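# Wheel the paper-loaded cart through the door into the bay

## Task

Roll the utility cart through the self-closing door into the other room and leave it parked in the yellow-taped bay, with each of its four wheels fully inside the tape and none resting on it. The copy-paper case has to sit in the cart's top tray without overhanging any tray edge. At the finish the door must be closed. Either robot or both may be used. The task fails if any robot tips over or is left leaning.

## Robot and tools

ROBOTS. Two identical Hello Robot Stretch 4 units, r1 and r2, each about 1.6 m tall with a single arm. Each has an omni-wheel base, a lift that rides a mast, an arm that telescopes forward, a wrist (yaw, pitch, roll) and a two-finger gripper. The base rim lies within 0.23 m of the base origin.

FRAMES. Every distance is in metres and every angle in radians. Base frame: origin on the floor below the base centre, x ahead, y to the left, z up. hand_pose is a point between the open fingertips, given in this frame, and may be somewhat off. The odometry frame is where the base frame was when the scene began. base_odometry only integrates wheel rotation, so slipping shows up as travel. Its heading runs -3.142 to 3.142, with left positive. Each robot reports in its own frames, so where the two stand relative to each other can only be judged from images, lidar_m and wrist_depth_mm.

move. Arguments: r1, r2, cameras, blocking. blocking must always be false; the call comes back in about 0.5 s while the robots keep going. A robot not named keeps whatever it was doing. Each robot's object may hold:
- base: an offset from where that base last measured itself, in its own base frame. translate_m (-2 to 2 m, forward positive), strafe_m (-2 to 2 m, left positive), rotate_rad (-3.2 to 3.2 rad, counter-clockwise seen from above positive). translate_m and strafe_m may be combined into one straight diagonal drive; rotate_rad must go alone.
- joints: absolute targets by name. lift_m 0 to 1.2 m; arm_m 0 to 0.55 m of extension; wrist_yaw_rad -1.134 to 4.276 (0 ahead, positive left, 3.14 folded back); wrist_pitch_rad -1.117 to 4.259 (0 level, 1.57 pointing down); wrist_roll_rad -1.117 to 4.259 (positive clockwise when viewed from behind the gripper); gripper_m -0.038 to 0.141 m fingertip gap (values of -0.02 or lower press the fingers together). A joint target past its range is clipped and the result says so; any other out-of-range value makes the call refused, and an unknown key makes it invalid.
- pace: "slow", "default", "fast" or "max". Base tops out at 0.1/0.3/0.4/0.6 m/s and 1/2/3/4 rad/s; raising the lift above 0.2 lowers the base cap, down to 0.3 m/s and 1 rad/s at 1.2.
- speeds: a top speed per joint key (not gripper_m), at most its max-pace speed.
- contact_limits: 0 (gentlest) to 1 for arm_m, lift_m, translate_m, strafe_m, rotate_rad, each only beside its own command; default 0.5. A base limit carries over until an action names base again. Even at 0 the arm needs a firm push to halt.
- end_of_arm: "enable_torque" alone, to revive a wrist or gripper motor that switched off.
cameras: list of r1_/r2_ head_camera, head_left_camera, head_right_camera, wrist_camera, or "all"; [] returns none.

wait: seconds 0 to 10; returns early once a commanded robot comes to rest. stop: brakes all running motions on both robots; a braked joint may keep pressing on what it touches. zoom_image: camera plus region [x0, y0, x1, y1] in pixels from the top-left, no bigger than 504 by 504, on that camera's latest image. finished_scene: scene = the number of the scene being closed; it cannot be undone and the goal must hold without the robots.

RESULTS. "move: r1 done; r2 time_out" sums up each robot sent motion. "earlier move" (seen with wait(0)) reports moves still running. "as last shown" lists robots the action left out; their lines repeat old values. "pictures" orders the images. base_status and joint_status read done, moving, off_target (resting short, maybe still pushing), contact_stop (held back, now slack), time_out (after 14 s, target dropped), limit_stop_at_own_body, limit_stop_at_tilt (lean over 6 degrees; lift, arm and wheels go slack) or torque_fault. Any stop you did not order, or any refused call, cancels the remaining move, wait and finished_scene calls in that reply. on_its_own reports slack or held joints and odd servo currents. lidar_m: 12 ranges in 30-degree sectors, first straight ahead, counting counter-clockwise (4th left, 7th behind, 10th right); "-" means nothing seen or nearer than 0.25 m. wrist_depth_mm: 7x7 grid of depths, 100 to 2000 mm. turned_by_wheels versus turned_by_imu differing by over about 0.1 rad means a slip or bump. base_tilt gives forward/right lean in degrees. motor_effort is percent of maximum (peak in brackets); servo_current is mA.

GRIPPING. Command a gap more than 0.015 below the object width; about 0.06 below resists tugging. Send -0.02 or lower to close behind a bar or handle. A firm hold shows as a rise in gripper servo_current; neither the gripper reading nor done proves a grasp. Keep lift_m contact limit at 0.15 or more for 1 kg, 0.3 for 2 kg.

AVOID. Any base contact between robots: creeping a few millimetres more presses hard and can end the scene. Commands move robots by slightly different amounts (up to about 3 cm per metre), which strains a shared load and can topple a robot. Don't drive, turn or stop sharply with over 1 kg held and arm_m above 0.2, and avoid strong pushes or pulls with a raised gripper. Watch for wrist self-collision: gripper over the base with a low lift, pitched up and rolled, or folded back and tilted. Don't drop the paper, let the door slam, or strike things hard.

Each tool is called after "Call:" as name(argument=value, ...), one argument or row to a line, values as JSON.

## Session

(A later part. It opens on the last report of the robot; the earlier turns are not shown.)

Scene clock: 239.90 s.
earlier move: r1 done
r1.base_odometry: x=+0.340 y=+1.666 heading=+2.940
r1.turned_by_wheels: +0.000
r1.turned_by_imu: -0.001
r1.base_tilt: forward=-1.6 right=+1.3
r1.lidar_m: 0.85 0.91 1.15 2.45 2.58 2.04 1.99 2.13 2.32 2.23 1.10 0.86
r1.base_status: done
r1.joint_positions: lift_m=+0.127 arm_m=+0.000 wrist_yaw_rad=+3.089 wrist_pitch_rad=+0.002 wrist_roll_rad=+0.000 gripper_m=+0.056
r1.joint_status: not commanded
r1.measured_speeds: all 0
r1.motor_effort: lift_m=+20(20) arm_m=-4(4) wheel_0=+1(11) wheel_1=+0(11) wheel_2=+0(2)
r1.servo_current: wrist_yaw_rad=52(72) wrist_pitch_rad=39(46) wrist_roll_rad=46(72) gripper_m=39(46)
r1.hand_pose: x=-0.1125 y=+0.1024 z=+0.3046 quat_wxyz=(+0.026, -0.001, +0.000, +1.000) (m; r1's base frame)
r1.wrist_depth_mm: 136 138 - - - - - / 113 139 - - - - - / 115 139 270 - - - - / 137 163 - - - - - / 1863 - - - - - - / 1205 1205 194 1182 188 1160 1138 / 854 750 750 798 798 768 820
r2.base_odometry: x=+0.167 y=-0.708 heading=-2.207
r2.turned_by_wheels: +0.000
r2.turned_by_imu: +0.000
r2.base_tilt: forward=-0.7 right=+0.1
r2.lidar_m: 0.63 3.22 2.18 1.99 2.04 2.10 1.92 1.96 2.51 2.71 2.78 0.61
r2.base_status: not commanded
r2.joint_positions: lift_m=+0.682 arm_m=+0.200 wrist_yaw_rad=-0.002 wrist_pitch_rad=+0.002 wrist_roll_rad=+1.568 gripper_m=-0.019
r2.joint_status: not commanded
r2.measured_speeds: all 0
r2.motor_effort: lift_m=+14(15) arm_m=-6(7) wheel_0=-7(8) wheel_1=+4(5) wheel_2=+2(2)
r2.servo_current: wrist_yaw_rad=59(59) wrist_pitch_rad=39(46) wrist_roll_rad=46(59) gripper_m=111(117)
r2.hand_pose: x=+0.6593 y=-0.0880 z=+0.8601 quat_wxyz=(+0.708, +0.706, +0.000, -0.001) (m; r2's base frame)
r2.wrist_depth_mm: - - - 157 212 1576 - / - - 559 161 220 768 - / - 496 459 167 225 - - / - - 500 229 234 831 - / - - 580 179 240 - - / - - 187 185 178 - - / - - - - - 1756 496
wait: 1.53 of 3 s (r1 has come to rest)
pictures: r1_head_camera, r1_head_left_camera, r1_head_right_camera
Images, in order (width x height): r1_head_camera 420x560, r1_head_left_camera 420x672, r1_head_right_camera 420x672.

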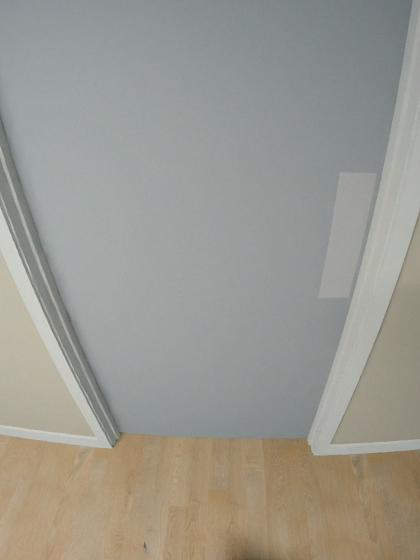

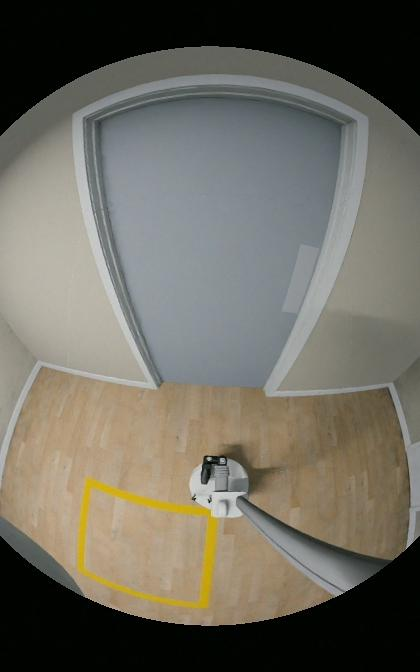

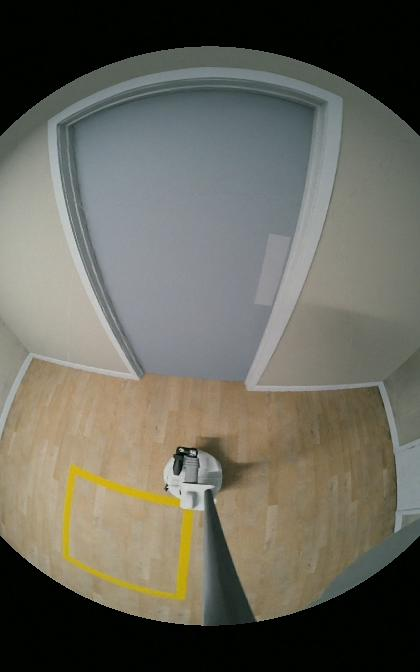

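Call:
move(
  r2={"base":{"translate_m":-0.6},"pace":"slow"},
  r1={"base":{"strafe_m":-0.15}},
  blocking=false,
  cameras=[],
)

Call:
wait(
  seconds=3,
  cameras=[],
)

Call:
wait(
  seconds=8,
  cameras=["r1_head_camera","r2_head_camera"],
)

Scene clock: 251.67 s.
move: r1 moving; r2 moving
r1.base_odometry: x=+0.347 y=+1.701 heading=+2.940
r1.turned_by_wheels: +0.000
r1.turned_by_imu: +0.000
r1.base_tilt: forward=-1.6 right=+1.3
r1.lidar_m: 0.86 0.91 1.16 2.48 2.64 2.08 1.99 2.10 2.30 2.22 1.11 0.85
r1.base_status: strafe_m moving
r1.joint_positions: lift_m=+0.127 arm_m=+0.000 wrist_yaw_rad=+3.089 wrist_pitch_rad=+0.002 wrist_roll_rad=+0.000 gripper_m=+0.056
r1.joint_status: not commanded
r1.measured_speeds: translate_m=-0.001 strafe_m=-0.141 rotate_rad=+0.004 lift_m=+0.000 arm_m=+0.000 wrist_yaw_rad=+0.000 wrist_pitch_rad=+0.000 wrist_roll_rad=+0.000
r1.motor_effort: lift_m=+20(20) arm_m=-4(4) wheel_0=+8(10) wheel_1=-9(9) wheel_2=+1(1)
r1.servo_current: wrist_yaw_rad=52(72) wrist_pitch_rad=46(46) wrist_roll_rad=39(59) gripper_m=39(46)
r1.hand_pose: x=-0.1125 y=+0.1024 z=+0.3046 quat_wxyz=(+0.026, -0.001, +0.000, +1.000) (m; r1's base frame)
r1.wrist_depth_mm: 136 138 - - - - - / 114 139 - - - - - / 117 139 271 - - - - / 137 162 - - - - - / 1921 - - - - - - / 1182 1229 193 1205 187 1182 1138 / 854 750 759 153 788 778 798
r2.base_odometry: x=+0.174 y=-0.698 heading=-2.207
r2.turned_by_wheels: +0.000
r2.turned_by_imu: +0.000
r2.base_tilt: forward=-0.6 right=+0.1
r2.lidar_m: 0.61 3.21 2.18 1.99 2.01 2.08 1.91 1.96 2.53 2.73 2.78 0.61
r2.base_status: translate_m moving
r2.joint_positions: lift_m=+0.682 arm_m=+0.200 wrist_yaw_rad=-0.002 wrist_pitch_rad=+0.002 wrist_roll_rad=+1.568 gripper_m=-0.019
r2.joint_status: not commanded
r2.measured_speeds: translate_m=-0.048 strafe_m=+0.000 rotate_rad=+0.000 lift_m=+0.000 arm_m=+0.000 wrist_yaw_rad=+0.000 wrist_pitch_rad=+0.000 wrist_roll_rad=+0.000
r2.motor_effort: lift_m=+14(14) arm_m=-7(7) wheel_0=-6(11) wheel_1=-7(8) wheel_2=+9(9)
r2.servo_current: wrist_yaw_rad=46(65) wrist_pitch_rad=39(46) wrist_roll_rad=59(59) gripper_m=104(117)
r2.hand_pose: x=+0.6593 y=-0.0880 z=+0.8601 quat_wxyz=(+0.708, +0.706, +0.000, -0.001) (m; r2's base frame)
r2.wrist_depth_mm: - - - 157 211 1576 - / - - 554 161 218 759 - / - 484 466 167 226 - - / - - 504 229 233 854 - / - - 585 180 241 - - / - - 187 185 180 1808 - / - - - - - 1708 488
pictures: none
No camera images: "cameras" was empty.

Scene clock: 252.90 s.
earlier move: r1 done; r2 moving
r1.base_odometry: x=+0.370 y=+1.813 heading=+2.940
r1.turned_by_wheels: +0.000
r1.turned_by_imu: -0.001
r1.base_tilt: forward=-1.6 right=+1.3
r1.lidar_m: 0.85 0.89 1.16 2.59 2.74 2.06 2.00 2.13 2.19 2.09 1.09 0.78
r1.base_status: done
r1.joint_positions: lift_m=+0.127 arm_m=+0.000 wrist_yaw_rad=+3.089 wrist_pitch_rad=+0.002 wrist_roll_rad=+0.000 gripper_m=+0.056
r1.joint_status: not commanded
r1.measured_speeds: all 0
r1.motor_effort: lift_m=+20(20) arm_m=-4(4) wheel_0=+1(11) wheel_1=+1(10) wheel_2=+0(1)
r1.servo_current: wrist_yaw_rad=52(72) wrist_pitch_rad=39(46) wrist_roll_rad=33(65) gripper_m=39(52)
r1.hand_pose: x=-0.1125 y=+0.1024 z=+0.3046 quat_wxyz=(+0.026, -0.001, +0.000, +1.000) (m; r1's base frame)
r1.wrist_depth_mm: 136 138 - - - - - / 113 139 - - - - - / 117 139 271 - - - - / 137 161 - - - - - / 1921 - - - - - - / 1182 1205 194 1182 188 1160 1138 / 854 750 750 153 778 768 820
r2.base_odometry: x=+0.240 y=-0.609 heading=-2.207
r2.turned_by_wheels: +0.001
r2.turned_by_imu: +0.001
r2.base_tilt: forward=-0.8 right=+0.0
r2.lidar_m: 0.62 3.16 2.16 1.97 2.00 1.96 1.82 1.85 2.35 2.73 2.79 0.61
r2.base_status: translate_m moving
r2.joint_positions: lift_m=+0.682 arm_m=+0.200 wrist_yaw_rad=+0.003 wrist_pitch_rad=+0.002 wrist_roll_rad=+1.568 gripper_m=-0.019
r2.joint_status: not commanded
r2.measured_speeds: translate_m=-0.100 strafe_m=+0.000 rotate_rad=+0.002 lift_m=+0.000 arm_m=+0.000 wrist_yaw_rad=+0.000 wrist_pitch_rad=+0.000 wrist_roll_rad=+0.000
r2.motor_effort: lift_m=+14(14) arm_m=-6(7) wheel_0=-2(11) wheel_1=-6(8) wheel_2=+10(15)
r2.servo_current: wrist_yaw_rad=59(65) wrist_pitch_rad=46(46) wrist_roll_rad=39(59) gripper_m=111(117)
r2.hand_pose: x=+0.6597 y=-0.0866 z=+0.8601 quat_wxyz=(+0.708, +0.706, +0.002, +0.000) (m; r2's base frame)
r2.wrist_depth_mm: - - - 157 212 1576 - / - - 559 161 219 768 - / - 488 462 167 225 - - / - - 500 230 234 842 - / - - 585 179 240 - - / - - 187 184 179 1863 - / - - - - - 1708 496
wait: 1.23 of 3 s (r1 has come to rest)
pictures: none
No camera images: "cameras" was empty.

Scene clock: 258.43 s.
earlier move: r2 done
r1.base_odometry: x=+0.370 y=+1.813 heading=+2.940
r1.turned_by_wheels: +0.000
r1.turned_by_imu: +0.000
r1.base_tilt: forward=-1.6 right=+1.3
r1.lidar_m: 0.85 0.89 1.19 2.60 2.75 2.08 1.99 2.10 2.17 2.10 1.09 0.81
r1.base_status: done
r1.joint_positions: lift_m=+0.127 arm_m=+0.000 wrist_yaw_rad=+3.089 wrist_pitch_rad=+0.002 wrist_roll_rad=+0.000 gripper_m=+0.056
r1.joint_status: not commanded
r1.measured_speeds: all 0
r1.motor_effort: lift_m=+20(20) arm_m=-4(4) wheel_0=+1(11) wheel_1=+1(10) wheel_2=+0(1)
r1.servo_current: wrist_yaw_rad=65(72) wrist_pitch_rad=39(52) wrist_roll_rad=46(65) gripper_m=39(52)
r1.hand_pose: x=-0.1125 y=+0.1024 z=+0.3046 quat_wxyz=(+0.026, -0.001, +0.000, +1.000) (m; r1's base frame)
r1.wrist_depth_mm: 136 139 - - - - - / 113 139 - - - - - / 117 140 271 - - - - / 137 161 - - - - - / 1921 - - - - - - / 1182 1205 193 1205 188 1160 1138 / 842 750 741 153 788 778 820
r2.base_odometry: x=+0.523 y=-0.226 heading=-2.207
r2.turned_by_wheels: +0.000
r2.turned_by_imu: +0.003
r2.base_tilt: forward=-0.6 right=+0.1
r2.lidar_m: 0.59 3.13 2.06 1.92 1.99 1.45 1.33 1.36 1.74 2.77 2.82 0.63
r2.base_status: done
r2.joint_positions: lift_m=+0.682 arm_m=+0.200 wrist_yaw_rad=+0.003 wrist_pitch_rad=+0.002 wrist_roll_rad=+1.568 gripper_m=-0.019
r2.joint_status: not commanded
r2.measured_speeds: all 0
r2.motor_effort: lift_m=+14(15) arm_m=-6(7) wheel_0=-1(11) wheel_1=-2(8) wheel_2=+8(15)
r2.servo_current: wrist_yaw_rad=46(65) wrist_pitch_rad=46(52) wrist_roll_rad=52(59) gripper_m=117(117)
r2.hand_pose: x=+0.6597 y=-0.0866 z=+0.8601 quat_wxyz=(+0.708, +0.706, +0.002, +0.000) (m; r2's base frame)
r2.wrist_depth_mm: - - - 177 236 1708 1160 / - - - 178 236 1576 - / - - 549 179 237 831 - / - - 469 181 240 831 - / - - 521 182 241 842 - / - - 187 183 178 - - / - - - - 244 1618 -
wait: 5.53 of 8 s (r2 has come to rest)
pictures: r1_head_camera, r2_head_camera
Images, in order (width x height): r1_head_camera 420x560, r2_head_camera 420x560.

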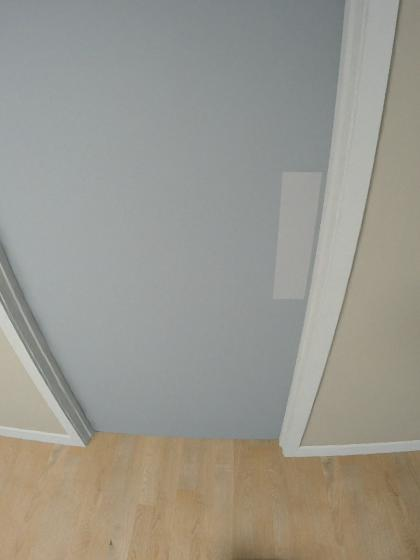

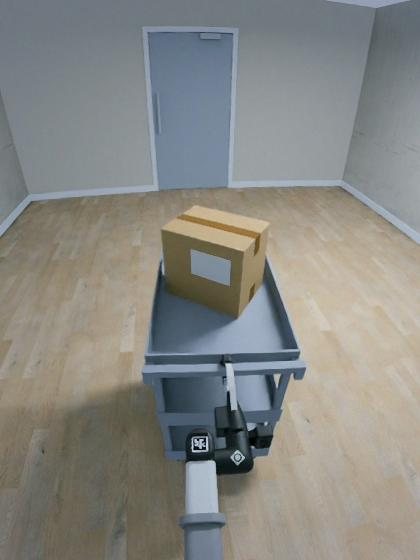

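Call:
move(
  r1={"base":{"translate_m":0.55}},
  blocking=false,
  cameras=[],
)

Call:
wait(
  seconds=4,
  cameras=["r1_head_camera","r1_head_left_camera"],
)

Scene clock: 264.13 s.
move: r1 moving
r1.base_odometry: x=+0.339 y=+1.819 heading=+2.941
r1.turned_by_wheels: +0.000
r1.turned_by_imu: +0.000
r1.base_tilt: forward=-1.6 right=+1.3
r1.lidar_m: 0.80 0.86 1.10 2.60 2.75 2.12 2.02 2.16 2.19 2.11 1.03 0.77
r1.base_status: translate_m moving
r1.joint_positions: lift_m=+0.127 arm_m=+0.000 wrist_yaw_rad=+3.089 wrist_pitch_rad=+0.002 wrist_roll_rad=+0.000 gripper_m=+0.056
r1.joint_status: not commanded
r1.measured_speeds: translate_m=+0.122 strafe_m=+0.001 rotate_rad=-0.001 lift_m=+0.000 arm_m=+0.000 wrist_yaw_rad=+0.000 wrist_pitch_rad=+0.000 wrist_roll_rad=+0.000
r1.motor_effort: lift_m=+20(20) arm_m=-4(4) wheel_0=+6(8) wheel_1=+7(7) wheel_2=-8(9)
r1.servo_current: wrist_yaw_rad=46(65) wrist_pitch_rad=46(46) wrist_roll_rad=33(59) gripper_m=39(52)
r1.hand_pose: x=-0.1125 y=+0.1024 z=+0.3046 quat_wxyz=(+0.026, -0.001, +0.000, +1.000) (m; r1's base frame)
r1.wrist_depth_mm: 136 138 - - - - - / 113 139 - - - - - / 116 139 272 - - - - / 137 162 - - - - - / 1863 - - - - - - / 1160 1205 193 1205 188 1138 1138 / 831 750 750 154 798 788 831
r2: as last shown
r2.turned_by_imu: +0.000
r2.base_tilt: forward=-0.6 right=+0.0
r2.lidar_m: 0.59 3.10 2.07 1.93 2.01 1.42 1.33 1.36 1.75 2.78 2.84 0.65
r2.motor_effort: lift_m=+14(14) arm_m=-7(7) wheel_0=-1(2) wheel_1=-2(3) wheel_2=+7(8)
r2.servo_current: wrist_yaw_rad=52(59) wrist_pitch_rad=39(39) wrist_roll_rad=46(59) gripper_m=104(117)
r2.wrist_depth_mm: - - - 177 236 1708 1160 / - - - 178 237 1576 - / - - 559 179 238 842 - / - - 469 180 239 842 - / - - 521 181 242 842 - / - - 186 183 178 - - / - - - - 245 1537 -
pictures: none
No camera images: "cameras" was empty.

Scene clock: 266.93 s.
earlier move: r1 done
r1.base_odometry: x=-0.169 y=+1.922 heading=+2.941
r1.turned_by_wheels: +0.000
r1.turned_by_imu: +0.000
r1.base_tilt: forward=-1.6 right=+1.3
r1.lidar_m: 0.29 0.33 0.46 1.13 2.72 2.66 2.56 2.69 2.21 0.92 0.33 0.30
r1.base_status: done
r1.joint_positions: lift_m=+0.127 arm_m=+0.000 wrist_yaw_rad=+3.089 wrist_pitch_rad=+0.002 wrist_roll_rad=+0.000 gripper_m=+0.056
r1.joint_status: not commanded
r1.measured_speeds: all 0
r1.motor_effort: lift_m=+20(20) arm_m=-4(4) wheel_0=+2(8) wheel_1=+2(7) wheel_2=+0(10)
r1.servo_current: wrist_yaw_rad=46(78) wrist_pitch_rad=46(52) wrist_roll_rad=52(65) gripper_m=39(52)
r1.hand_pose: x=-0.1125 y=+0.1024 z=+0.3046 quat_wxyz=(+0.026, -0.001, +0.000, +1.000) (m; r1's base frame)
r1.wrist_depth_mm: 136 139 - - - - - / 113 139 - - - - - / 118 140 272 - - - - / 137 161 - - - - - / 1921 - - - - - - / 1182 1205 195 1182 188 1281 1205 / 842 759 741 153 750 788 809
r2.base_odometry: x=+0.523 y=-0.226 heading=-2.207
r2.turned_by_wheels: +0.000
r2.turned_by_imu: +0.000
r2.base_tilt: forward=-0.7 right=+0.1
r2.lidar_m: 0.59 3.11 2.08 1.94 2.00 1.46 1.33 1.36 1.74 2.79 2.85 0.63
r2.base_status: not commanded
r2.joint_positions: lift_m=+0.682 arm_m=+0.200 wrist_yaw_rad=+0.003 wrist_pitch_rad=+0.002 wrist_roll_rad=+1.568 gripper_m=-0.019
r2.joint_status: not commanded
r2.measured_speeds: all 0
r2.motor_effort: lift_m=+14(14) arm_m=-6(7) wheel_0=-1(2) wheel_1=-2(3) wheel_2=+7(8)
r2.servo_current: wrist_yaw_rad=46(65) wrist_pitch_rad=39(46) wrist_roll_rad=52(59) gripper_m=111(117)
r2.hand_pose: x=+0.6597 y=-0.0866 z=+0.8601 quat_wxyz=(+0.708, +0.706, +0.002, +0.000) (m; r2's base frame)
r2.wrist_depth_mm: - - - 177 236 1756 1182 / - - - 178 236 1618 - / - - 554 180 238 831 - / - - 473 181 240 842 - / - - 521 182 241 842 - / - - 187 182 178 - - / - - - - 245 1618 -
wait: 2.80 of 4 s (r1 has come to rest)
pictures: r1_head_camera, r1_head_left_camera
Images, in order (width x height): r1_head_camera 420x560, r1_head_left_camera 420x672.

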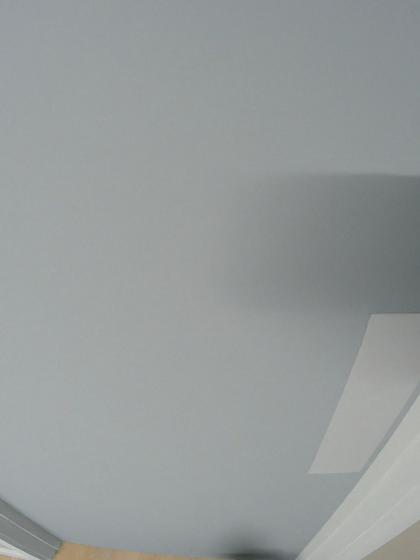

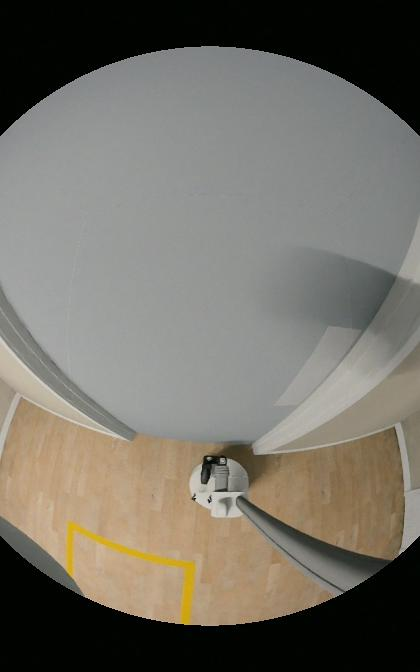

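Call:
move(
  r1={"base":{"translate_m":0.4,"strafe_m":0.04},"pace":"slow"},
  blocking=false,
  cameras=[],
)

Call:
wait(
  seconds=6,
  cameras=["r1_head_camera","r1_head_left_camera"],
)

Scene clock: 276.13 s.
move: r1 moving
r1.base_odometry: x=-0.181 y=+1.924 heading=+2.941
r1.turned_by_wheels: +0.000
r1.turned_by_imu: +0.000
r1.base_tilt: forward=-1.6 right=+1.3
r1.lidar_m: 0.30 0.32 0.43 1.07 2.73 2.65 2.54 2.72 2.21 0.85 0.31 0.31
r1.base_status: translate_m moving; strafe_m moving
r1.joint_positions: lift_m=+0.127 arm_m=+0.000 wrist_yaw_rad=+3.089 wrist_pitch_rad=+0.002 wrist_roll_rad=+0.000 gripper_m=+0.056
r1.joint_status: not commanded
r1.measured_speeds: translate_m=+0.049 strafe_m=+0.004 rotate_rad=+0.000 lift_m=+0.000 arm_m=+0.000 wrist_yaw_rad=+0.000 wrist_pitch_rad=+0.000 wrist_roll_rad=+0.000
r1.motor_effort: lift_m=+20(20) arm_m=-4(4) wheel_0=+5(6) wheel_1=+5(7) wheel_2=-7(7)
r1.servo_current: wrist_yaw_rad=46(59) wrist_pitch_rad=33(52) wrist_roll_rad=52(59) gripper_m=46(46)
r1.hand_pose: x=-0.1125 y=+0.1024 z=+0.3046 quat_wxyz=(+0.026, -0.001, +0.000, +1.000) (m; r1's base frame)
r1.wrist_depth_mm: 136 139 - - - - - / 113 139 - - - - - / 117 139 273 - - - - / 137 162 - - - - - / 1921 - - - - - - / 1182 1205 194 1160 187 1281 1255 / 831 750 750 153 750 759 809
r2: as last shown
r2.lidar_m: 0.59 3.09 2.08 1.93 1.99 1.45 1.32 1.36 1.73 2.78 2.86 0.63
r2.motor_effort: lift_m=+14(14) arm_m=-6(7) wheel_0=-1(2) wheel_1=-2(3) wheel_2=+8(8)
r2.servo_current: wrist_yaw_rad=39(52) wrist_pitch_rad=33(46) wrist_roll_rad=59(59) gripper_m=111(117)
r2.wrist_depth_mm: - - - 177 236 1756 1160 / - - - 178 237 1576 - / - - 554 179 239 820 - / - - 473 180 240 842 - / - - 521 182 242 854 - / - - 186 183 178 - - / - - - - 244 1618 -
pictures: none
No camera images: "cameras" was empty.

Scene clock: 280.93 s.
earlier move: r1 done
r1.base_odometry: x=-0.568 y=+1.963 heading=+2.942
r1.turned_by_wheels: +0.001
r1.turned_by_imu: +0.003
r1.base_tilt: forward=-1.6 right=+1.2
r1.lidar_m: 0.25 0.25 0.25 0.38 2.67 3.03 2.93 3.06 0.30 0.30 2.29 0.27
r1.base_status: done
r1.joint_positions: lift_m=+0.127 arm_m=+0.000 wrist_yaw_rad=+3.099 wrist_pitch_rad=+0.002 wrist_roll_rad=+0.000 gripper_m=+0.056
r1.joint_status: not commanded
r1.measured_speeds: all 0
r1.motor_effort: lift_m=+20(20) arm_m=+8(8) wheel_0=+11(21) wheel_1=+13(18) wheel_2=-12(19)
r1.servo_current: wrist_yaw_rad=72(78) wrist_pitch_rad=46(52) wrist_roll_rad=65(72) gripper_m=39(52)
r1.hand_pose: x=-0.1139 y=+0.0996 z=+0.3046 quat_wxyz=(+0.021, -0.001, +0.000, +1.000) (m; r1's base frame)
r1.wrist_depth_mm: - 136 - - - - - / - 136 217 - - - - / 105 136 180 - - - - / 123 137 276 - - - - / 1708 - - - - - - / 1205 1229 194 1205 188 1160 1138 / 854 750 759 809 809 768 831
r2.base_odometry: x=+0.523 y=-0.226 heading=-2.207
r2.turned_by_wheels: +0.000
r2.turned_by_imu: +0.001
r2.base_tilt: forward=-0.7 right=+0.1
r2.lidar_m: 0.60 3.07 2.06 1.93 1.99 1.44 1.33 1.35 1.78 2.80 2.85 0.62
r2.base_status: not commanded
r2.joint_positions: lift_m=+0.682 arm_m=+0.200 wrist_yaw_rad=+0.003 wrist_pitch_rad=+0.002 wrist_roll_rad=+1.568 gripper_m=-0.019
r2.joint_status: not commanded
r2.measured_speeds: all 0
r2.motor_effort: lift_m=+14(14) arm_m=-6(7) wheel_0=-1(2) wheel_1=-2(3) wheel_2=+7(8)
r2.servo_current: wrist_yaw_rad=46(59) wrist_pitch_rad=33(46) wrist_roll_rad=46(65) gripper_m=111(117)
r2.hand_pose: x=+0.6597 y=-0.0866 z=+0.8601 quat_wxyz=(+0.708, +0.706, +0.002, +0.000) (m; r2's base frame)
r2.wrist_depth_mm: - - - 177 236 1708 1182 / - - - 178 236 1618 - / - - 549 179 239 831 - / - - 469 180 239 831 - / - - 525 181 241 866 - / - - 187 182 178 - - / - - - - 244 1661 -
wait: 4.80 of 6 s (r1 has come to rest)
pictures: r1_head_camera, r1_head_left_camera
Images, in order (width x height): r1_head_camera 420x560, r1_head_left_camera 420x672.

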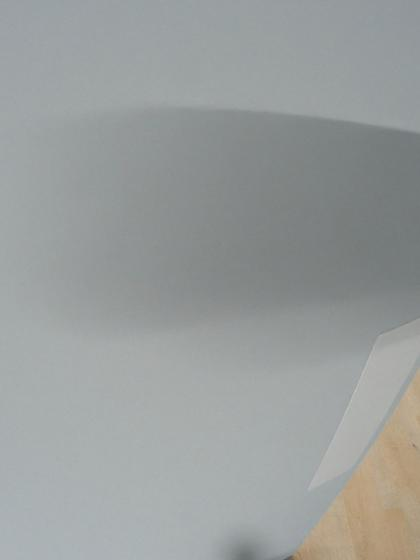

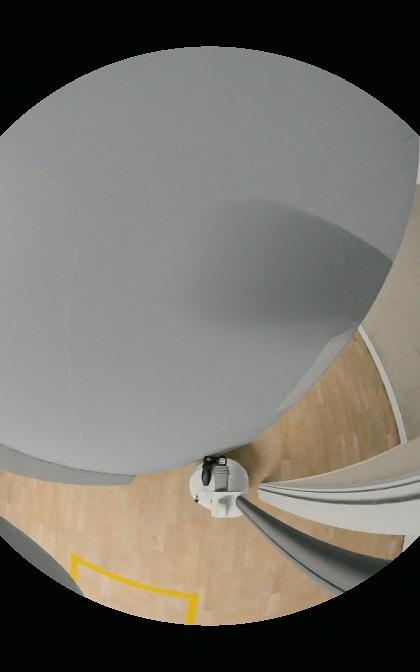

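Call:
move(
  r1={"base":{"translate_m":0.45,"strafe_m":0.08},"pace":"slow"},
  blocking=false,
  cameras=[],
)

Call:
wait(
  seconds=8,
  cameras=["r1_head_left_camera","r2_head_camera"],
)

Scene clock: 291.00 s.
move: r1 moving
r1.base_odometry: x=-0.581 y=+1.963 heading=+2.942
r1.turned_by_wheels: +0.001
r1.turned_by_imu: +0.001
r1.base_tilt: forward=-1.6 right=+1.3
r1.lidar_m: 0.25 0.25 0.25 0.36 2.69 3.04 2.98 3.03 0.29 0.29 2.27 0.27
r1.base_status: translate_m moving; strafe_m moving
r1.joint_positions: lift_m=+0.127 arm_m=+0.000 wrist_yaw_rad=+3.099 wrist_pitch_rad=+0.002 wrist_roll_rad=+0.000 gripper_m=+0.056
r1.joint_status: not commanded
r1.measured_speeds: translate_m=+0.049 strafe_m=+0.009 rotate_rad=-0.006 lift_m=+0.000 arm_m=+0.000 wrist_yaw_rad=+0.000 wrist_pitch_rad=+0.000 wrist_roll_rad=+0.000
r1.motor_effort: lift_m=+20(20) arm_m=+8(8) wheel_0=+11(13) wheel_1=+15(17) wheel_2=-17(17)
r1.servo_current: wrist_yaw_rad=52(91) wrist_pitch_rad=39(46) wrist_roll_rad=52(59) gripper_m=46(52)
r1.hand_pose: x=-0.1139 y=+0.0996 z=+0.3046 quat_wxyz=(+0.021, -0.001, +0.000, +1.000) (m; r1's base frame)
r1.wrist_depth_mm: - 136 - - - - - / - 136 197 - - - - / 107 135 183 - - - - / 123 137 273 - - - - / 1756 - - - - - - / 1160 1229 194 1205 188 1138 1138 / 854 741 768 809 798 788 820
r2: as last shown
r2.turned_by_imu: +0.000
r2.base_tilt: forward=-0.7 right=+0.0
r2.lidar_m: 0.61 3.10 2.07 1.93 2.00 1.43 1.32 1.34 1.73 2.80 2.83 0.64
r2.motor_effort: lift_m=+14(14) arm_m=-6(7) wheel_0=-1(1) wheel_1=-2(2) wheel_2=+7(8)
r2.servo_current: wrist_yaw_rad=52(52) wrist_pitch_rad=39(39) wrist_roll_rad=52(52) gripper_m=111(111)
r2.wrist_depth_mm: - - - 177 236 1708 1182 / - - - 179 237 1576 - / - - 554 179 238 831 - / - - 469 180 241 842 - / - - 525 182 241 842 - / - - 187 182 178 - - / - - - - 244 1618 -
pictures: none
No camera images: "cameras" was empty.

Scene clock: 296.33 s.
earlier move: r1 done
r1.base_odometry: x=-1.025 y=+1.973 heading=+2.942
r1.turned_by_wheels: +0.000
r1.turned_by_imu: +0.000
r1.base_tilt: forward=-1.6 right=+1.3
r1.lidar_m: 0.28 0.25 - 0.25 0.33 3.47 3.43 0.60 0.65 2.07 2.37 3.35
r1.base_status: done
r1.joint_positions: lift_m=+0.127 arm_m=+0.000 wrist_yaw_rad=+3.092 wrist_pitch_rad=+0.002 wrist_roll_rad=+0.000 gripper_m=+0.056
r1.joint_status: not commanded
r1.measured_speeds: all 0
r1.motor_effort: lift_m=+20(20) arm_m=+5(8) wheel_0=+3(16) wheel_1=+9(17) wheel_2=-6(17)
r1.servo_current: wrist_yaw_rad=72(91) wrist_pitch_rad=46(52) wrist_roll_rad=39(78) gripper_m=46(52)
r1.hand_pose: x=-0.1129 y=+0.1016 z=+0.3046 quat_wxyz=(+0.025, -0.001, +0.000, +1.000) (m; r1's base frame)
r1.wrist_depth_mm: - 137 - - - - - / - 137 - - - - - / 109 137 204 - - - - / 124 138 - - - - - / 1661 - - - - - 1808 / 1182 1229 193 1205 188 1160 1042 / 854 750 759 820 798 778 768
r2.base_odometry: x=+0.523 y=-0.226 heading=-2.207
r2.turned_by_wheels: +0.000
r2.turned_by_imu: +0.001
r2.base_tilt: forward=-0.7 right=+0.1
r2.lidar_m: 0.60 3.11 2.06 1.94 2.00 1.43 1.33 1.35 1.74 2.79 2.85 0.65
r2.base_status: not commanded
r2.joint_positions: lift_m=+0.682 arm_m=+0.200 wrist_yaw_rad=+0.003 wrist_pitch_rad=+0.002 wrist_roll_rad=+1.568 gripper_m=-0.019
r2.joint_status: not commanded
r2.measured_speeds: all 0
r2.motor_effort: lift_m=+14(14) arm_m=-6(7) wheel_0=-1(2) wheel_1=-2(3) wheel_2=+7(8)
r2.servo_current: wrist_yaw_rad=46(65) wrist_pitch_rad=33(46) wrist_roll_rad=52(65) gripper_m=111(124)
r2.hand_pose: x=+0.6597 y=-0.0866 z=+0.8601 quat_wxyz=(+0.708, +0.706, +0.002, +0.000) (m; r2's base frame)
r2.wrist_depth_mm: - - - 176 236 1708 1138 / - - - 178 237 1576 - / - - 554 179 238 831 - / - - 473 180 240 820 - / - - 521 181 243 842 - / - - 187 182 178 - - / - - - - 245 1618 -
wait: 5.33 of 8 s (r1 has come to rest)
pictures: r1_head_left_camera, r2_head_camera
Images, in order (width x height): r1_head_left_camera 420x672, r2_head_camera 420x560.

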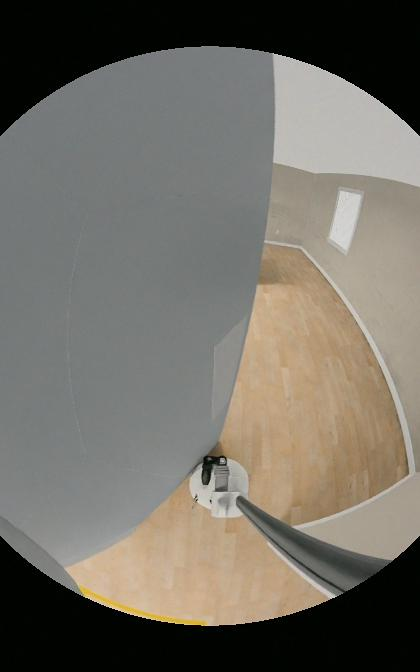

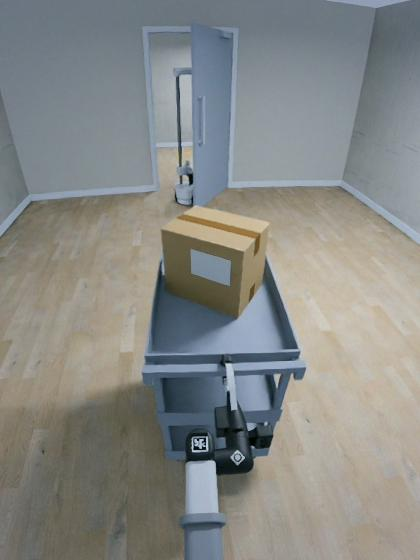

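Call:
move(
  r1={"base":{"translate_m":0.25,"strafe_m":0.25},"pace":"slow"},
  blocking=false,
  cameras=[],
)

Call:
wait(
  seconds=8,
  cameras=["r1_head_left_camera","r2_head_camera"],
)

Scene clock: 300.23 s.
move: r1 moving
r1.base_odometry: x=-1.036 y=+1.967 heading=+2.942
r1.turned_by_wheels: -0.001
r1.turned_by_imu: -0.001
r1.base_tilt: forward=-1.6 right=+1.3
r1.lidar_m: 0.29 0.25 - 0.25 0.30 3.49 3.45 0.59 0.68 2.11 2.39 3.36
r1.base_status: translate_m moving; strafe_m moving
r1.joint_positions: lift_m=+0.127 arm_m=+0.000 wrist_yaw_rad=+3.092 wrist_pitch_rad=+0.002 wrist_roll_rad=+0.000 gripper_m=+0.056
r1.joint_status: not commanded
r1.measured_speeds: translate_m=+0.036 strafe_m=+0.036 rotate_rad=-0.001 lift_m=+0.000 arm_m=+0.000 wrist_yaw_rad=+0.000 wrist_pitch_rad=+0.000 wrist_roll_rad=+0.000
r1.motor_effort: lift_m=+20(20) arm_m=+5(5) wheel_0=-9(12) wheel_1=+17(17) wheel_2=-10(11)
r1.servo_current: wrist_yaw_rad=33(59) wrist_pitch_rad=33(52) wrist_roll_rad=39(52) gripper_m=39(46)
r1.hand_pose: x=-0.1129 y=+0.1016 z=+0.3046 quat_wxyz=(+0.025, -0.001, +0.000, +1.000) (m; r1's base frame)
r1.wrist_depth_mm: - 137 - - - - - / - 137 - - - - - / 109 137 203 - - - - / 123 138 - - - - - / 1618 - - - - - 1808 / 1205 1205 194 1182 187 1138 1025 / 842 741 759 798 788 778 723
r2: as last shown
r2.turned_by_imu: +0.000
r2.lidar_m: 0.60 3.12 2.06 1.93 2.00 1.46 1.33 1.37 1.74 2.78 2.84 0.64
r2.motor_effort: lift_m=+14(14) arm_m=-6(7) wheel_0=-1(1) wheel_1=-2(3) wheel_2=+7(8)
r2.servo_current: wrist_yaw_rad=52(52) wrist_pitch_rad=33(46) wrist_roll_rad=52(59) gripper_m=111(117)
r2.wrist_depth_mm: - - - 177 236 1661 1182 / - - - 178 236 1576 - / - - 554 180 238 820 - / - - 473 180 240 842 - / - - 517 181 242 866 - / - - 187 183 178 - - / - - - - 245 1618 -
pictures: none
No camera images: "cameras" was empty.

Scene clock: 304.50 s.
earlier move: r1 done
r1.base_odometry: x=-1.319 y=+1.778 heading=+2.942
r1.turned_by_wheels: +0.000
r1.turned_by_imu: +0.003
r1.base_tilt: forward=-1.6 right=+1.3
r1.lidar_m: 2.50 0.25 0.25 - 0.25 0.35 3.70 0.94 1.04 2.53 2.66 2.55
r1.base_status: done
r1.joint_positions: lift_m=+0.127 arm_m=+0.000 wrist_yaw_rad=+3.092 wrist_pitch_rad=+0.002 wrist_roll_rad=+0.000 gripper_m=+0.056
r1.joint_status: not commanded
r1.measured_speeds: all 0
r1.motor_effort: lift_m=+20(20) arm_m=+5(5) wheel_0=-6(16) wheel_1=+6(17) wheel_2=-3(11)
r1.servo_current: wrist_yaw_rad=46(78) wrist_pitch_rad=39(52) wrist_roll_rad=46(65) gripper_m=39(52)
r1.hand_pose: x=-0.1129 y=+0.1016 z=+0.3046 quat_wxyz=(+0.025, -0.001, +0.000, +1.000) (m; r1's base frame)
r1.wrist_depth_mm: - 136 - - - 289 189 / - 137 - - - 291 191 / 109 137 202 - - 294 193 / 123 138 - - - 296 194 / 1661 - - - 1921 296 195 / 1182 1205 194 1205 187 296 193 / 854 750 759 788 597 242 193
r2.base_odometry: x=+0.523 y=-0.226 heading=-2.207
r2.turned_by_wheels: +0.000
r2.turned_by_imu: +0.001
r2.base_tilt: forward=-0.7 right=+0.1
r2.lidar_m: 0.61 3.12 2.07 1.93 2.00 1.46 1.33 1.35 1.76 2.78 2.84 0.65
r2.base_status: not commanded
r2.joint_positions: lift_m=+0.682 arm_m=+0.200 wrist_yaw_rad=+0.003 wrist_pitch_rad=+0.002 wrist_roll_rad=+1.568 gripper_m=-0.019
r2.joint_status: not commanded
r2.measured_speeds: all 0
r2.motor_effort: lift_m=+14(14) arm_m=-7(7) wheel_0=-1(2) wheel_1=-2(3) wheel_2=+7(8)
r2.servo_current: wrist_yaw_rad=52(65) wrist_pitch_rad=39(46) wrist_roll_rad=52(59) gripper_m=111(124)
r2.hand_pose: x=+0.6597 y=-0.0866 z=+0.8601 quat_wxyz=(+0.708, +0.706, +0.002, +0.000) (m; r2's base frame)
r2.wrist_depth_mm: - - - 177 236 1708 1182 / - - - 178 237 1618 - / - - 554 179 238 820 - / - - 473 180 240 854 - / - - 525 182 242 854 - / - - 187 182 178 - - / - - - - 245 1618 -
wait: 4.27 of 8 s (r1 has come to rest)
pictures: r1_head_left_camera, r2_head_camera
Images, in order (width x height): r1_head_left_camera 420x672, r2_head_camera 420x560.

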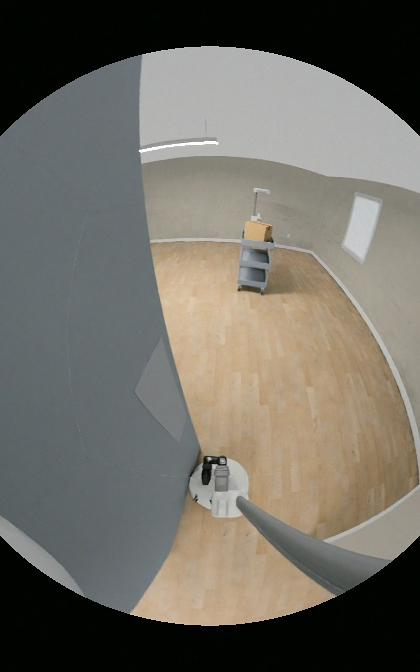

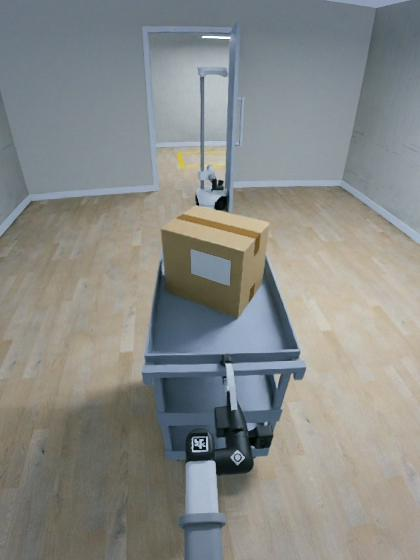

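Call:
move(
  r1={"base":{"translate_m":0.08,"strafe_m":0.22},"pace":"slow"},
  blocking=false,
  cameras=[],
)

Call:
wait(
  seconds=8,
  cameras=["r1_head_left_camera","r2_head_camera"],
)

Call:
zoom_image(
  camera="r2_head_camera",
  region=[130, 20, 260, 220],
)

Scene clock: 309.17 s.
move: r1 moving
r1.base_odometry: x=-1.326 y=+1.767 heading=+2.942
r1.turned_by_wheels: +0.000
r1.turned_by_imu: +0.000
r1.base_tilt: forward=-1.6 right=+1.2
r1.lidar_m: 2.50 0.25 0.25 - 0.25 0.36 3.70 0.97 1.03 2.54 2.69 2.55
r1.base_status: translate_m moving; strafe_m moving
r1.joint_positions: lift_m=+0.127 arm_m=+0.000 wrist_yaw_rad=+3.092 wrist_pitch_rad=+0.002 wrist_roll_rad=+0.000 gripper_m=+0.056
r1.joint_status: not commanded
r1.measured_speeds: translate_m=+0.018 strafe_m=+0.046 rotate_rad=-0.003 lift_m=+0.000 arm_m=+0.000 wrist_yaw_rad=+0.000 wrist_pitch_rad=+0.000 wrist_roll_rad=+0.000
r1.motor_effort: lift_m=+20(20) arm_m=+5(5) wheel_0=-9(11) wheel_1=+12(14) wheel_2=-5(6)
r1.servo_current: wrist_yaw_rad=65(65) wrist_pitch_rad=39(46) wrist_roll_rad=65(65) gripper_m=39(46)
r1.hand_pose: x=-0.1129 y=+0.1016 z=+0.3046 quat_wxyz=(+0.025, -0.001, +0.000, +1.000) (m; r1's base frame)
r1.wrist_depth_mm: - 136 - - - 278 186 / - 137 - - - 281 187 / 109 138 202 - - 281 189 / 124 138 - - - 285 189 / 1708 - - - 1921 286 190 / 1138 1182 193 1205 188 283 190 / 842 759 750 798 554 218 188
r2: as last shown
r2.turned_by_imu: +0.000
r2.base_tilt: forward=-0.6 right=+0.0
r2.lidar_m: 0.60 3.10 2.07 1.92 2.02 1.46 1.31 1.37 1.74 2.77 2.84 0.63
r2.motor_effort: lift_m=+14(14) arm_m=-7(7) wheel_0=-1(2) wheel_1=-3(3) wheel_2=+7(8)
r2.servo_current: wrist_yaw_rad=39(59) wrist_pitch_rad=39(46) wrist_roll_rad=52(59) gripper_m=111(111)
r2.wrist_depth_mm: - - - 177 235 1661 1182 / - - - 178 237 1576 - / - - 554 179 237 831 - / - - 473 181 240 842 - / - - 525 182 242 854 - / - - 187 182 179 - - / - - - - 245 1618 -
pictures: none
No camera images: "cameras" was empty.

Scene clock: 312.27 s.
earlier move: r1 done
r1.base_odometry: x=-1.441 y=+1.579 heading=+2.942
r1.turned_by_wheels: +0.000
r1.turned_by_imu: +0.002
r1.base_tilt: forward=-1.6 right=+1.3
r1.lidar_m: 2.46 0.33 0.25 - 0.25 0.25 0.53 1.20 1.18 2.74 2.90 2.49
r1.base_status: done
r1.joint_positions: lift_m=+0.127 arm_m=+0.000 wrist_yaw_rad=+3.092 wrist_pitch_rad=+0.002 wrist_roll_rad=+0.000 gripper_m=+0.056
r1.joint_status: not commanded
r1.measured_speeds: all 0
r1.motor_effort: lift_m=+20(20) arm_m=+5(5) wheel_0=-5(11) wheel_1=+9(15) wheel_2=-1(7)
r1.servo_current: wrist_yaw_rad=33(65) wrist_pitch_rad=33(52) wrist_roll_rad=46(65) gripper_m=46(52)
r1.hand_pose: x=-0.1129 y=+0.1016 z=+0.3046 quat_wxyz=(+0.025, -0.001, +0.000, +1.000) (m; r1's base frame)
r1.wrist_depth_mm: - 137 - - 317 202 - / - 137 - - 320 202 - / 109 138 202 - 324 204 160 / 124 138 - - 325 204 160 / 1661 - - 1708 325 205 160 / 1182 1205 193 798 191 206 160 / 842 750 759 153 300 183 -
r2.base_odometry: x=+0.523 y=-0.226 heading=-2.207
r2.turned_by_wheels: +0.000
r2.turned_by_imu: +0.000
r2.base_tilt: forward=-0.7 right=+0.0
r2.lidar_m: 0.60 3.09 2.06 1.93 1.99 1.45 1.33 1.35 1.74 2.77 2.84 0.64
r2.base_status: not commanded
r2.joint_positions: lift_m=+0.682 arm_m=+0.200 wrist_yaw_rad=+0.003 wrist_pitch_rad=+0.002 wrist_roll_rad=+1.568 gripper_m=-0.019
r2.joint_status: not commanded
r2.measured_speeds: all 0
r2.motor_effort: lift_m=+14(14) arm_m=-7(7) wheel_0=-1(2) wheel_1=-2(3) wheel_2=+7(8)
r2.servo_current: wrist_yaw_rad=52(59) wrist_pitch_rad=39(46) wrist_roll_rad=52(59) gripper_m=117(124)
r2.hand_pose: x=+0.6597 y=-0.0866 z=+0.8601 quat_wxyz=(+0.708, +0.706, +0.002, +0.000) (m; r2's base frame)
r2.wrist_depth_mm: - - - 177 236 1708 1182 / - - - 178 237 1537 - / - - 549 180 238 831 - / - - 469 180 240 842 - / - - 521 182 242 842 - / - - 187 183 178 - - / - - - - 246 1618 -
wait: 3.10 of 8 s (r1 has come to rest)
pictures: r1_head_left_camera, r2_head_camera
Images, in order (width x height): r1_head_left_camera 420x672, r2_head_camera 420x560.

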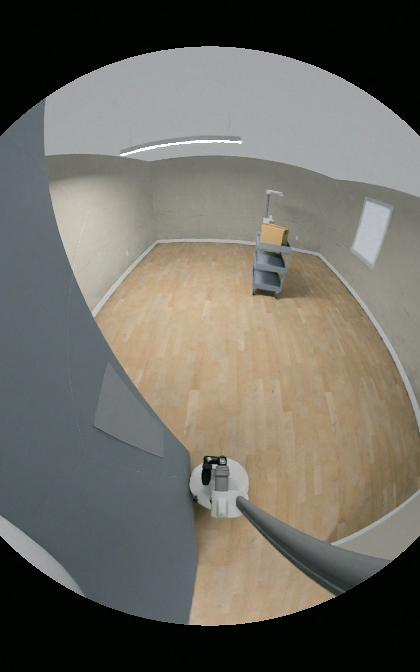

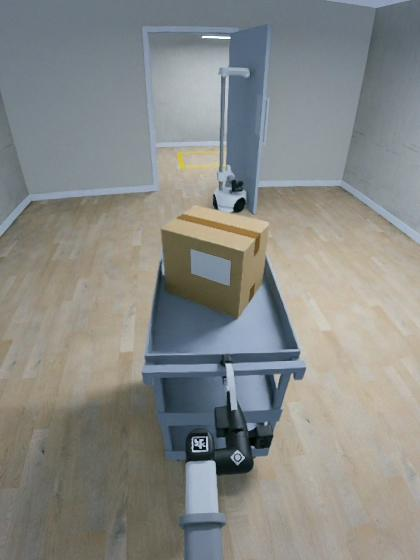

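Scaled by 2.520 from the camera's 420x560 image, which has a finer 1200x1600 frame.

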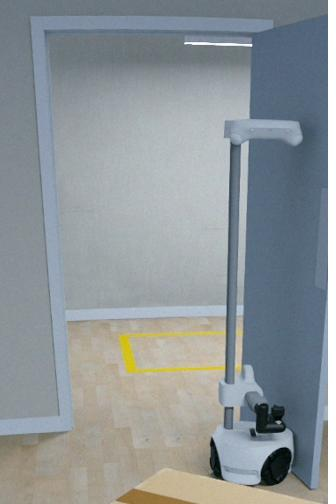

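Call:
move(
  blocking=false,
  r1={"base":{"strafe_m":0.1},"pace":"slow"},
  r2={"base":{"strafe_m":0.35},"pace":"slow"},
  cameras=[],
)

Call:
wait(
  seconds=3,
  cameras=[],
)

Call:
wait(
  seconds=4,
  cameras=["r2_head_camera","r1_head_camera","r1_head_right_camera","r2_head_left_camera"],
)

Scene clock: 336.13 s.
move: r1 moving; r2 moving
r1.base_odometry: x=-1.444 y=+1.565 heading=+2.943
r1.turned_by_wheels: +0.000
r1.turned_by_imu: +0.000
r1.base_tilt: forward=-1.6 right=+1.3
r1.lidar_m: 2.47 0.36 0.25 - 0.25 0.25 0.53 1.22 1.16 2.77 2.93 2.50
r1.base_status: strafe_m moving
r1.joint_positions: lift_m=+0.127 arm_m=+0.000 wrist_yaw_rad=+3.092 wrist_pitch_rad=+0.002 wrist_roll_rad=+0.000 gripper_m=+0.056
r1.joint_status: not commanded
r1.measured_speeds: translate_m=+0.000 strafe_m=+0.056 rotate_rad=+0.000 lift_m=+0.000 arm_m=+0.000 wrist_yaw_rad=+0.000 wrist_pitch_rad=+0.000 wrist_roll_rad=+0.000
r1.motor_effort: lift_m=+20(20) arm_m=+5(5) wheel_0=-11(12) wheel_1=+14(14) wheel_2=+0(1)
r1.servo_current: wrist_yaw_rad=52(65) wrist_pitch_rad=46(46) wrist_roll_rad=46(59) gripper_m=33(46)
r1.hand_pose: x=-0.1129 y=+0.1016 z=+0.3046 quat_wxyz=(+0.025, -0.001, +0.000, +1.000) (m; r1's base frame)
r1.wrist_depth_mm: - 136 - - 309 200 - / - 137 - - 315 200 - / 109 137 203 - 315 204 160 / 124 138 - - 319 203 160 / 1576 - - 1661 319 204 160 / 1182 1182 195 741 191 204 160 / 831 750 750 153 297 184 -
r2.base_odometry: x=+0.535 y=-0.234 heading=-2.207
r2.turned_by_wheels: +0.000
r2.turned_by_imu: +0.000
r2.base_tilt: forward=-0.6 right=+0.1
r2.lidar_m: 0.60 3.08 2.04 1.93 2.00 1.45 1.34 1.35 1.78 2.78 2.84 0.64
r2.base_status: strafe_m moving
r2.joint_positions: lift_m=+0.682 arm_m=+0.200 wrist_yaw_rad=+0.001 wrist_pitch_rad=+0.002 wrist_roll_rad=+1.568 gripper_m=-0.019
r2.joint_status: not commanded
r2.measured_speeds: translate_m=+0.001 strafe_m=+0.055 rotate_rad=-0.004 lift_m=+0.000 arm_m=+0.000 wrist_yaw_rad=-0.027 wrist_pitch_rad=+0.000 wrist_roll_rad=+0.000
r2.motor_effort: lift_m=+14(14) arm_m=-6(7) wheel_0=-6(8) wheel_1=+6(8) wheel_2=+1(4)
r2.servo_current: wrist_yaw_rad=52(65) wrist_pitch_rad=39(46) wrist_roll_rad=46(59) gripper_m=111(117)
r2.hand_pose: x=+0.6596 y=-0.0870 z=+0.8601 quat_wxyz=(+0.708, +0.706, +0.001, +0.000) (m; r2's base frame)
r2.wrist_depth_mm: - - - 238 237 1708 1182 / - - - 180 239 1756 - / - - 569 181 240 842 - / - - 480 182 241 842 - / - - 521 182 242 854 - / - - 186 183 178 - - / - - - - 244 1708 -
pictures: none
No camera images: "cameras" was empty.

Scene clock: 337.53 s.
earlier move: r1 contact_stop; r2 moving
r1.base_odometry: x=-1.446 y=+1.560 heading=+2.942
r1.turned_by_wheels: -0.001
r1.turned_by_imu: +0.001
r1.base_tilt: forward=-1.6 right=+1.3
r1.lidar_m: 2.54 0.36 0.25 - 0.25 0.25 0.54 1.20 1.18 2.75 2.90 2.49
r1.base_status: strafe_m contact_stop (by the wheels' count: +0.020 of +0.100)
r1.joint_positions: lift_m=+0.127 arm_m=+0.000 wrist_yaw_rad=+3.092 wrist_pitch_rad=+0.002 wrist_roll_rad=+0.000 gripper_m=+0.056
r1.joint_status: not commanded
r1.measured_speeds: all 0
r1.on_its_own: the wheels are slack since a contact_stop
r1.motor_effort: lift_m=+20(20) arm_m=+5(5) wheel_0=+0(29) wheel_1=+0(28) wheel_2=+0(7)
r1.servo_current: wrist_yaw_rad=52(65) wrist_pitch_rad=39(52) wrist_roll_rad=52(65) gripper_m=46(46)
r1.hand_pose: x=-0.1129 y=+0.1016 z=+0.3046 quat_wxyz=(+0.025, -0.001, +0.000, +1.000) (m; r1's base frame)
r1.wrist_depth_mm: - 137 - 544 297 193 - / - 138 - 559 303 195 - / 113 138 229 564 304 196 162 / 132 148 - 559 304 197 - / 1983 - - 798 306 197 163 / 1182 1182 193 809 191 197 163 / 842 750 759 143 283 178 -
r2.base_odometry: x=+0.641 y=-0.313 heading=-2.207
r2.turned_by_wheels: +0.000
r2.turned_by_imu: -0.001
r2.base_tilt: forward=-0.7 right=+0.1
r2.lidar_m: 0.62 2.91 1.90 1.80 1.85 1.47 1.33 1.39 1.74 2.93 2.99 0.61
r2.base_status: strafe_m moving
r2.joint_positions: lift_m=+0.682 arm_m=+0.200 wrist_yaw_rad=-0.005 wrist_pitch_rad=+0.002 wrist_roll_rad=+1.568 gripper_m=-0.019
r2.joint_status: not commanded
r2.measured_speeds: translate_m=+0.001 strafe_m=+0.100 rotate_rad=-0.005 lift_m=+0.000 arm_m=+0.000 wrist_yaw_rad=+0.000 wrist_pitch_rad=+0.000 wrist_roll_rad=+0.000
r2.motor_effort: lift_m=+15(15) arm_m=+4(7) wheel_0=-7(17) wheel_1=+4(8) wheel_2=-4(6)
r2.servo_current: wrist_yaw_rad=46(65) wrist_pitch_rad=39(46) wrist_roll_rad=46(59) gripper_m=72(117)
r2.hand_pose: x=+0.6588 y=-0.0888 z=+0.8600 quat_wxyz=(+0.708, +0.706, -0.001, -0.002) (m; r2's base frame)
r2.wrist_depth_mm: - - - 147 202 1464 - / - - 525 152 209 759 - / - 462 445 156 214 - - / - - 496 161 222 831 - / - - 574 167 229 - - / - - 187 174 182 1756 - / - - - - - 1863 484
wait: 1.40 of 3 s (r1 has come to rest)
pictures: none
No camera images: "cameras" was empty.

not run: a stop that you did not command came earlier in this reply.

Call:
move(
  blocking=false,
  r1={"base":{"strafe_m":0.002},"pace":"slow"},
  cameras=[],
)

Call:
wait(
  seconds=3.5,
  cameras=["r2_head_camera","r1_head_camera","r1_head_right_camera"],
)

Scene clock: 343.03 s.
earlier move: r2 done
move: r1 moving
r1.base_odometry: x=-1.446 y=+1.558 heading=+2.942
r1.turned_by_wheels: +0.000
r1.turned_by_imu: +0.000
r1.base_tilt: forward=-1.6 right=+1.3
r1.lidar_m: 2.61 0.34 0.25 - 0.25 0.25 0.54 1.23 1.16 2.75 2.91 2.49
r1.base_status: strafe_m moving
r1.joint_positions: lift_m=+0.127 arm_m=+0.000 wrist_yaw_rad=+3.092 wrist_pitch_rad=+0.002 wrist_roll_rad=+0.000 gripper_m=+0.056
r1.joint_status: not commanded
r1.measured_speeds: all 0
r1.motor_effort: lift_m=+20(20) arm_m=+5(5) wheel_0=-3(11) wheel_1=+4(10) wheel_2=-1(1)
r1.servo_current: wrist_yaw_rad=59(78) wrist_pitch_rad=46(46) wrist_roll_rad=46(59) gripper_m=39(46)
r1.hand_pose: x=-0.1129 y=+0.1016 z=+0.3046 quat_wxyz=(+0.025, -0.001, +0.000, +1.000) (m; r1's base frame)
r1.wrist_depth_mm: - 137 - 544 300 193 - / - 138 - 549 300 195 - / 113 138 229 559 301 196 162 / 132 148 - 564 304 196 - / 1921 - - 569 306 198 163 / 1182 1182 194 798 191 196 163 / 854 759 759 143 283 178 -
r2.base_odometry: x=+0.805 y=-0.434 heading=-2.207
r2.turned_by_wheels: +0.000
r2.turned_by_imu: +0.000
r2.base_tilt: forward=-0.7 right=+0.1
r2.lidar_m: 0.64 2.56 1.73 1.58 1.67 1.48 1.36 1.40 1.81 3.13 3.20 0.56
r2.base_status: done
r2.joint_positions: lift_m=+0.682 arm_m=+0.200 wrist_yaw_rad=-0.005 wrist_pitch_rad=+0.002 wrist_roll_rad=+1.568 gripper_m=-0.019
r2.joint_status: not commanded
r2.measured_speeds: all 0
r2.motor_effort: lift_m=+15(15) arm_m=+5(5) wheel_0=-5(5) wheel_1=+3(3) wheel_2=-5(5)
r2.servo_current: wrist_yaw_rad=52(52) wrist_pitch_rad=39(39) wrist_roll_rad=59(65) gripper_m=72(85)
r2.hand_pose: x=+0.6588 y=-0.0888 z=+0.8600 quat_wxyz=(+0.708, +0.706, -0.001, -0.002) (m; r2's base frame)
r2.wrist_depth_mm: - 404 392 104 160 - - / - 402 404 115 173 - - / - - 492 121 187 - - / - - 634 134 205 - - / - - - 147 225 1756 - / - - 187 167 181 1618 477 / - - - - - 1756 1205
pictures: none
No camera images: "cameras" was empty.

Scene clock: 343.07 s.
earlier move: r1 done
r1.base_odometry: x=-1.446 y=+1.558 heading=+2.942
r1.turned_by_wheels: +0.000
r1.turned_by_imu: +0.000
r1.base_tilt: forward=-1.6 right=+1.3
r1.lidar_m: 2.64 0.31 0.25 - 0.25 0.25 0.55 1.22 1.16 2.78 2.93 2.50
r1.base_status: done
r1.joint_positions: lift_m=+0.127 arm_m=+0.000 wrist_yaw_rad=+3.092 wrist_pitch_rad=+0.002 wrist_roll_rad=+0.000 gripper_m=+0.056
r1.joint_status: not commanded
r1.measured_speeds: all 0
r1.motor_effort: lift_m=+20(20) arm_m=+5(5) wheel_0=-4(11) wheel_1=+3(10) wheel_2=+0(1)
r1.servo_current: wrist_yaw_rad=59(78) wrist_pitch_rad=46(46) wrist_roll_rad=46(59) gripper_m=39(46)
r1.hand_pose: x=-0.1129 y=+0.1016 z=+0.3046 quat_wxyz=(+0.025, -0.001, +0.000, +1.000) (m; r1's base frame)
r1.wrist_depth_mm: - 138 - 549 296 193 - / - 138 - 544 300 196 - / 113 138 229 554 303 196 162 / 132 148 - 564 304 197 - / 1983 - - 569 304 197 163 / 1182 1182 193 809 191 197 163 / 866 750 750 143 285 177 -
r2.base_odometry: x=+0.805 y=-0.434 heading=-2.207
r2.turned_by_wheels: +0.000
r2.turned_by_imu: +0.000
r2.base_tilt: forward=-0.7 right=+0.0
r2.lidar_m: 0.63 2.56 1.72 1.57 1.64 1.52 1.35 1.37 1.74 3.14 3.17 0.54
r2.base_status: done
r2.joint_positions: lift_m=+0.682 arm_m=+0.200 wrist_yaw_rad=-0.005 wrist_pitch_rad=+0.002 wrist_roll_rad=+1.568 gripper_m=-0.019
r2.joint_status: not commanded
r2.measured_speeds: all 0
r2.motor_effort: lift_m=+15(15) arm_m=+5(5) wheel_0=-5(5) wheel_1=+3(3) wheel_2=-5(5)
r2.servo_current: wrist_yaw_rad=52(52) wrist_pitch_rad=39(39) wrist_roll_rad=59(65) gripper_m=72(85)
r2.hand_pose: x=+0.6588 y=-0.0888 z=+0.8600 quat_wxyz=(+0.708, +0.706, -0.001, -0.002) (m; r2's base frame)
r2.wrist_depth_mm: - 404 392 105 159 - - / - 399 402 115 173 - - / - - 492 121 187 - - / - - 627 134 205 - - / - - - 148 225 1708 - / - - 187 167 181 1576 480 / - - - - - 1756 1205
wait: 0.03 of 3.5 s (r1 has come to rest)
pictures: r1_head_camera, r1_head_right_camera, r2_head_camera
Images, in order (width x height): r1_head_camera 420x560, r1_head_right_camera 420x672, r2_head_camera 420x560.

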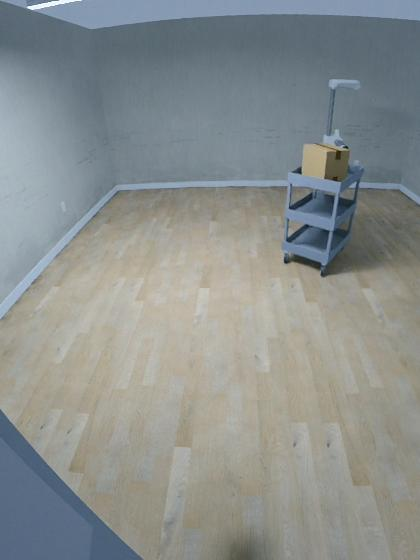

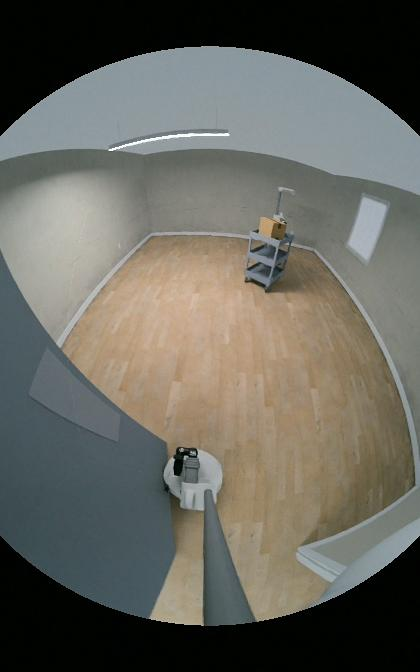

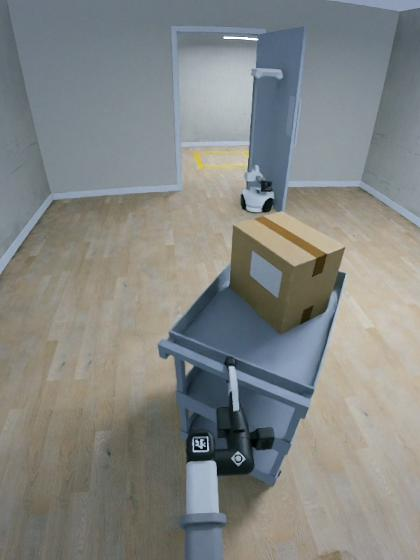

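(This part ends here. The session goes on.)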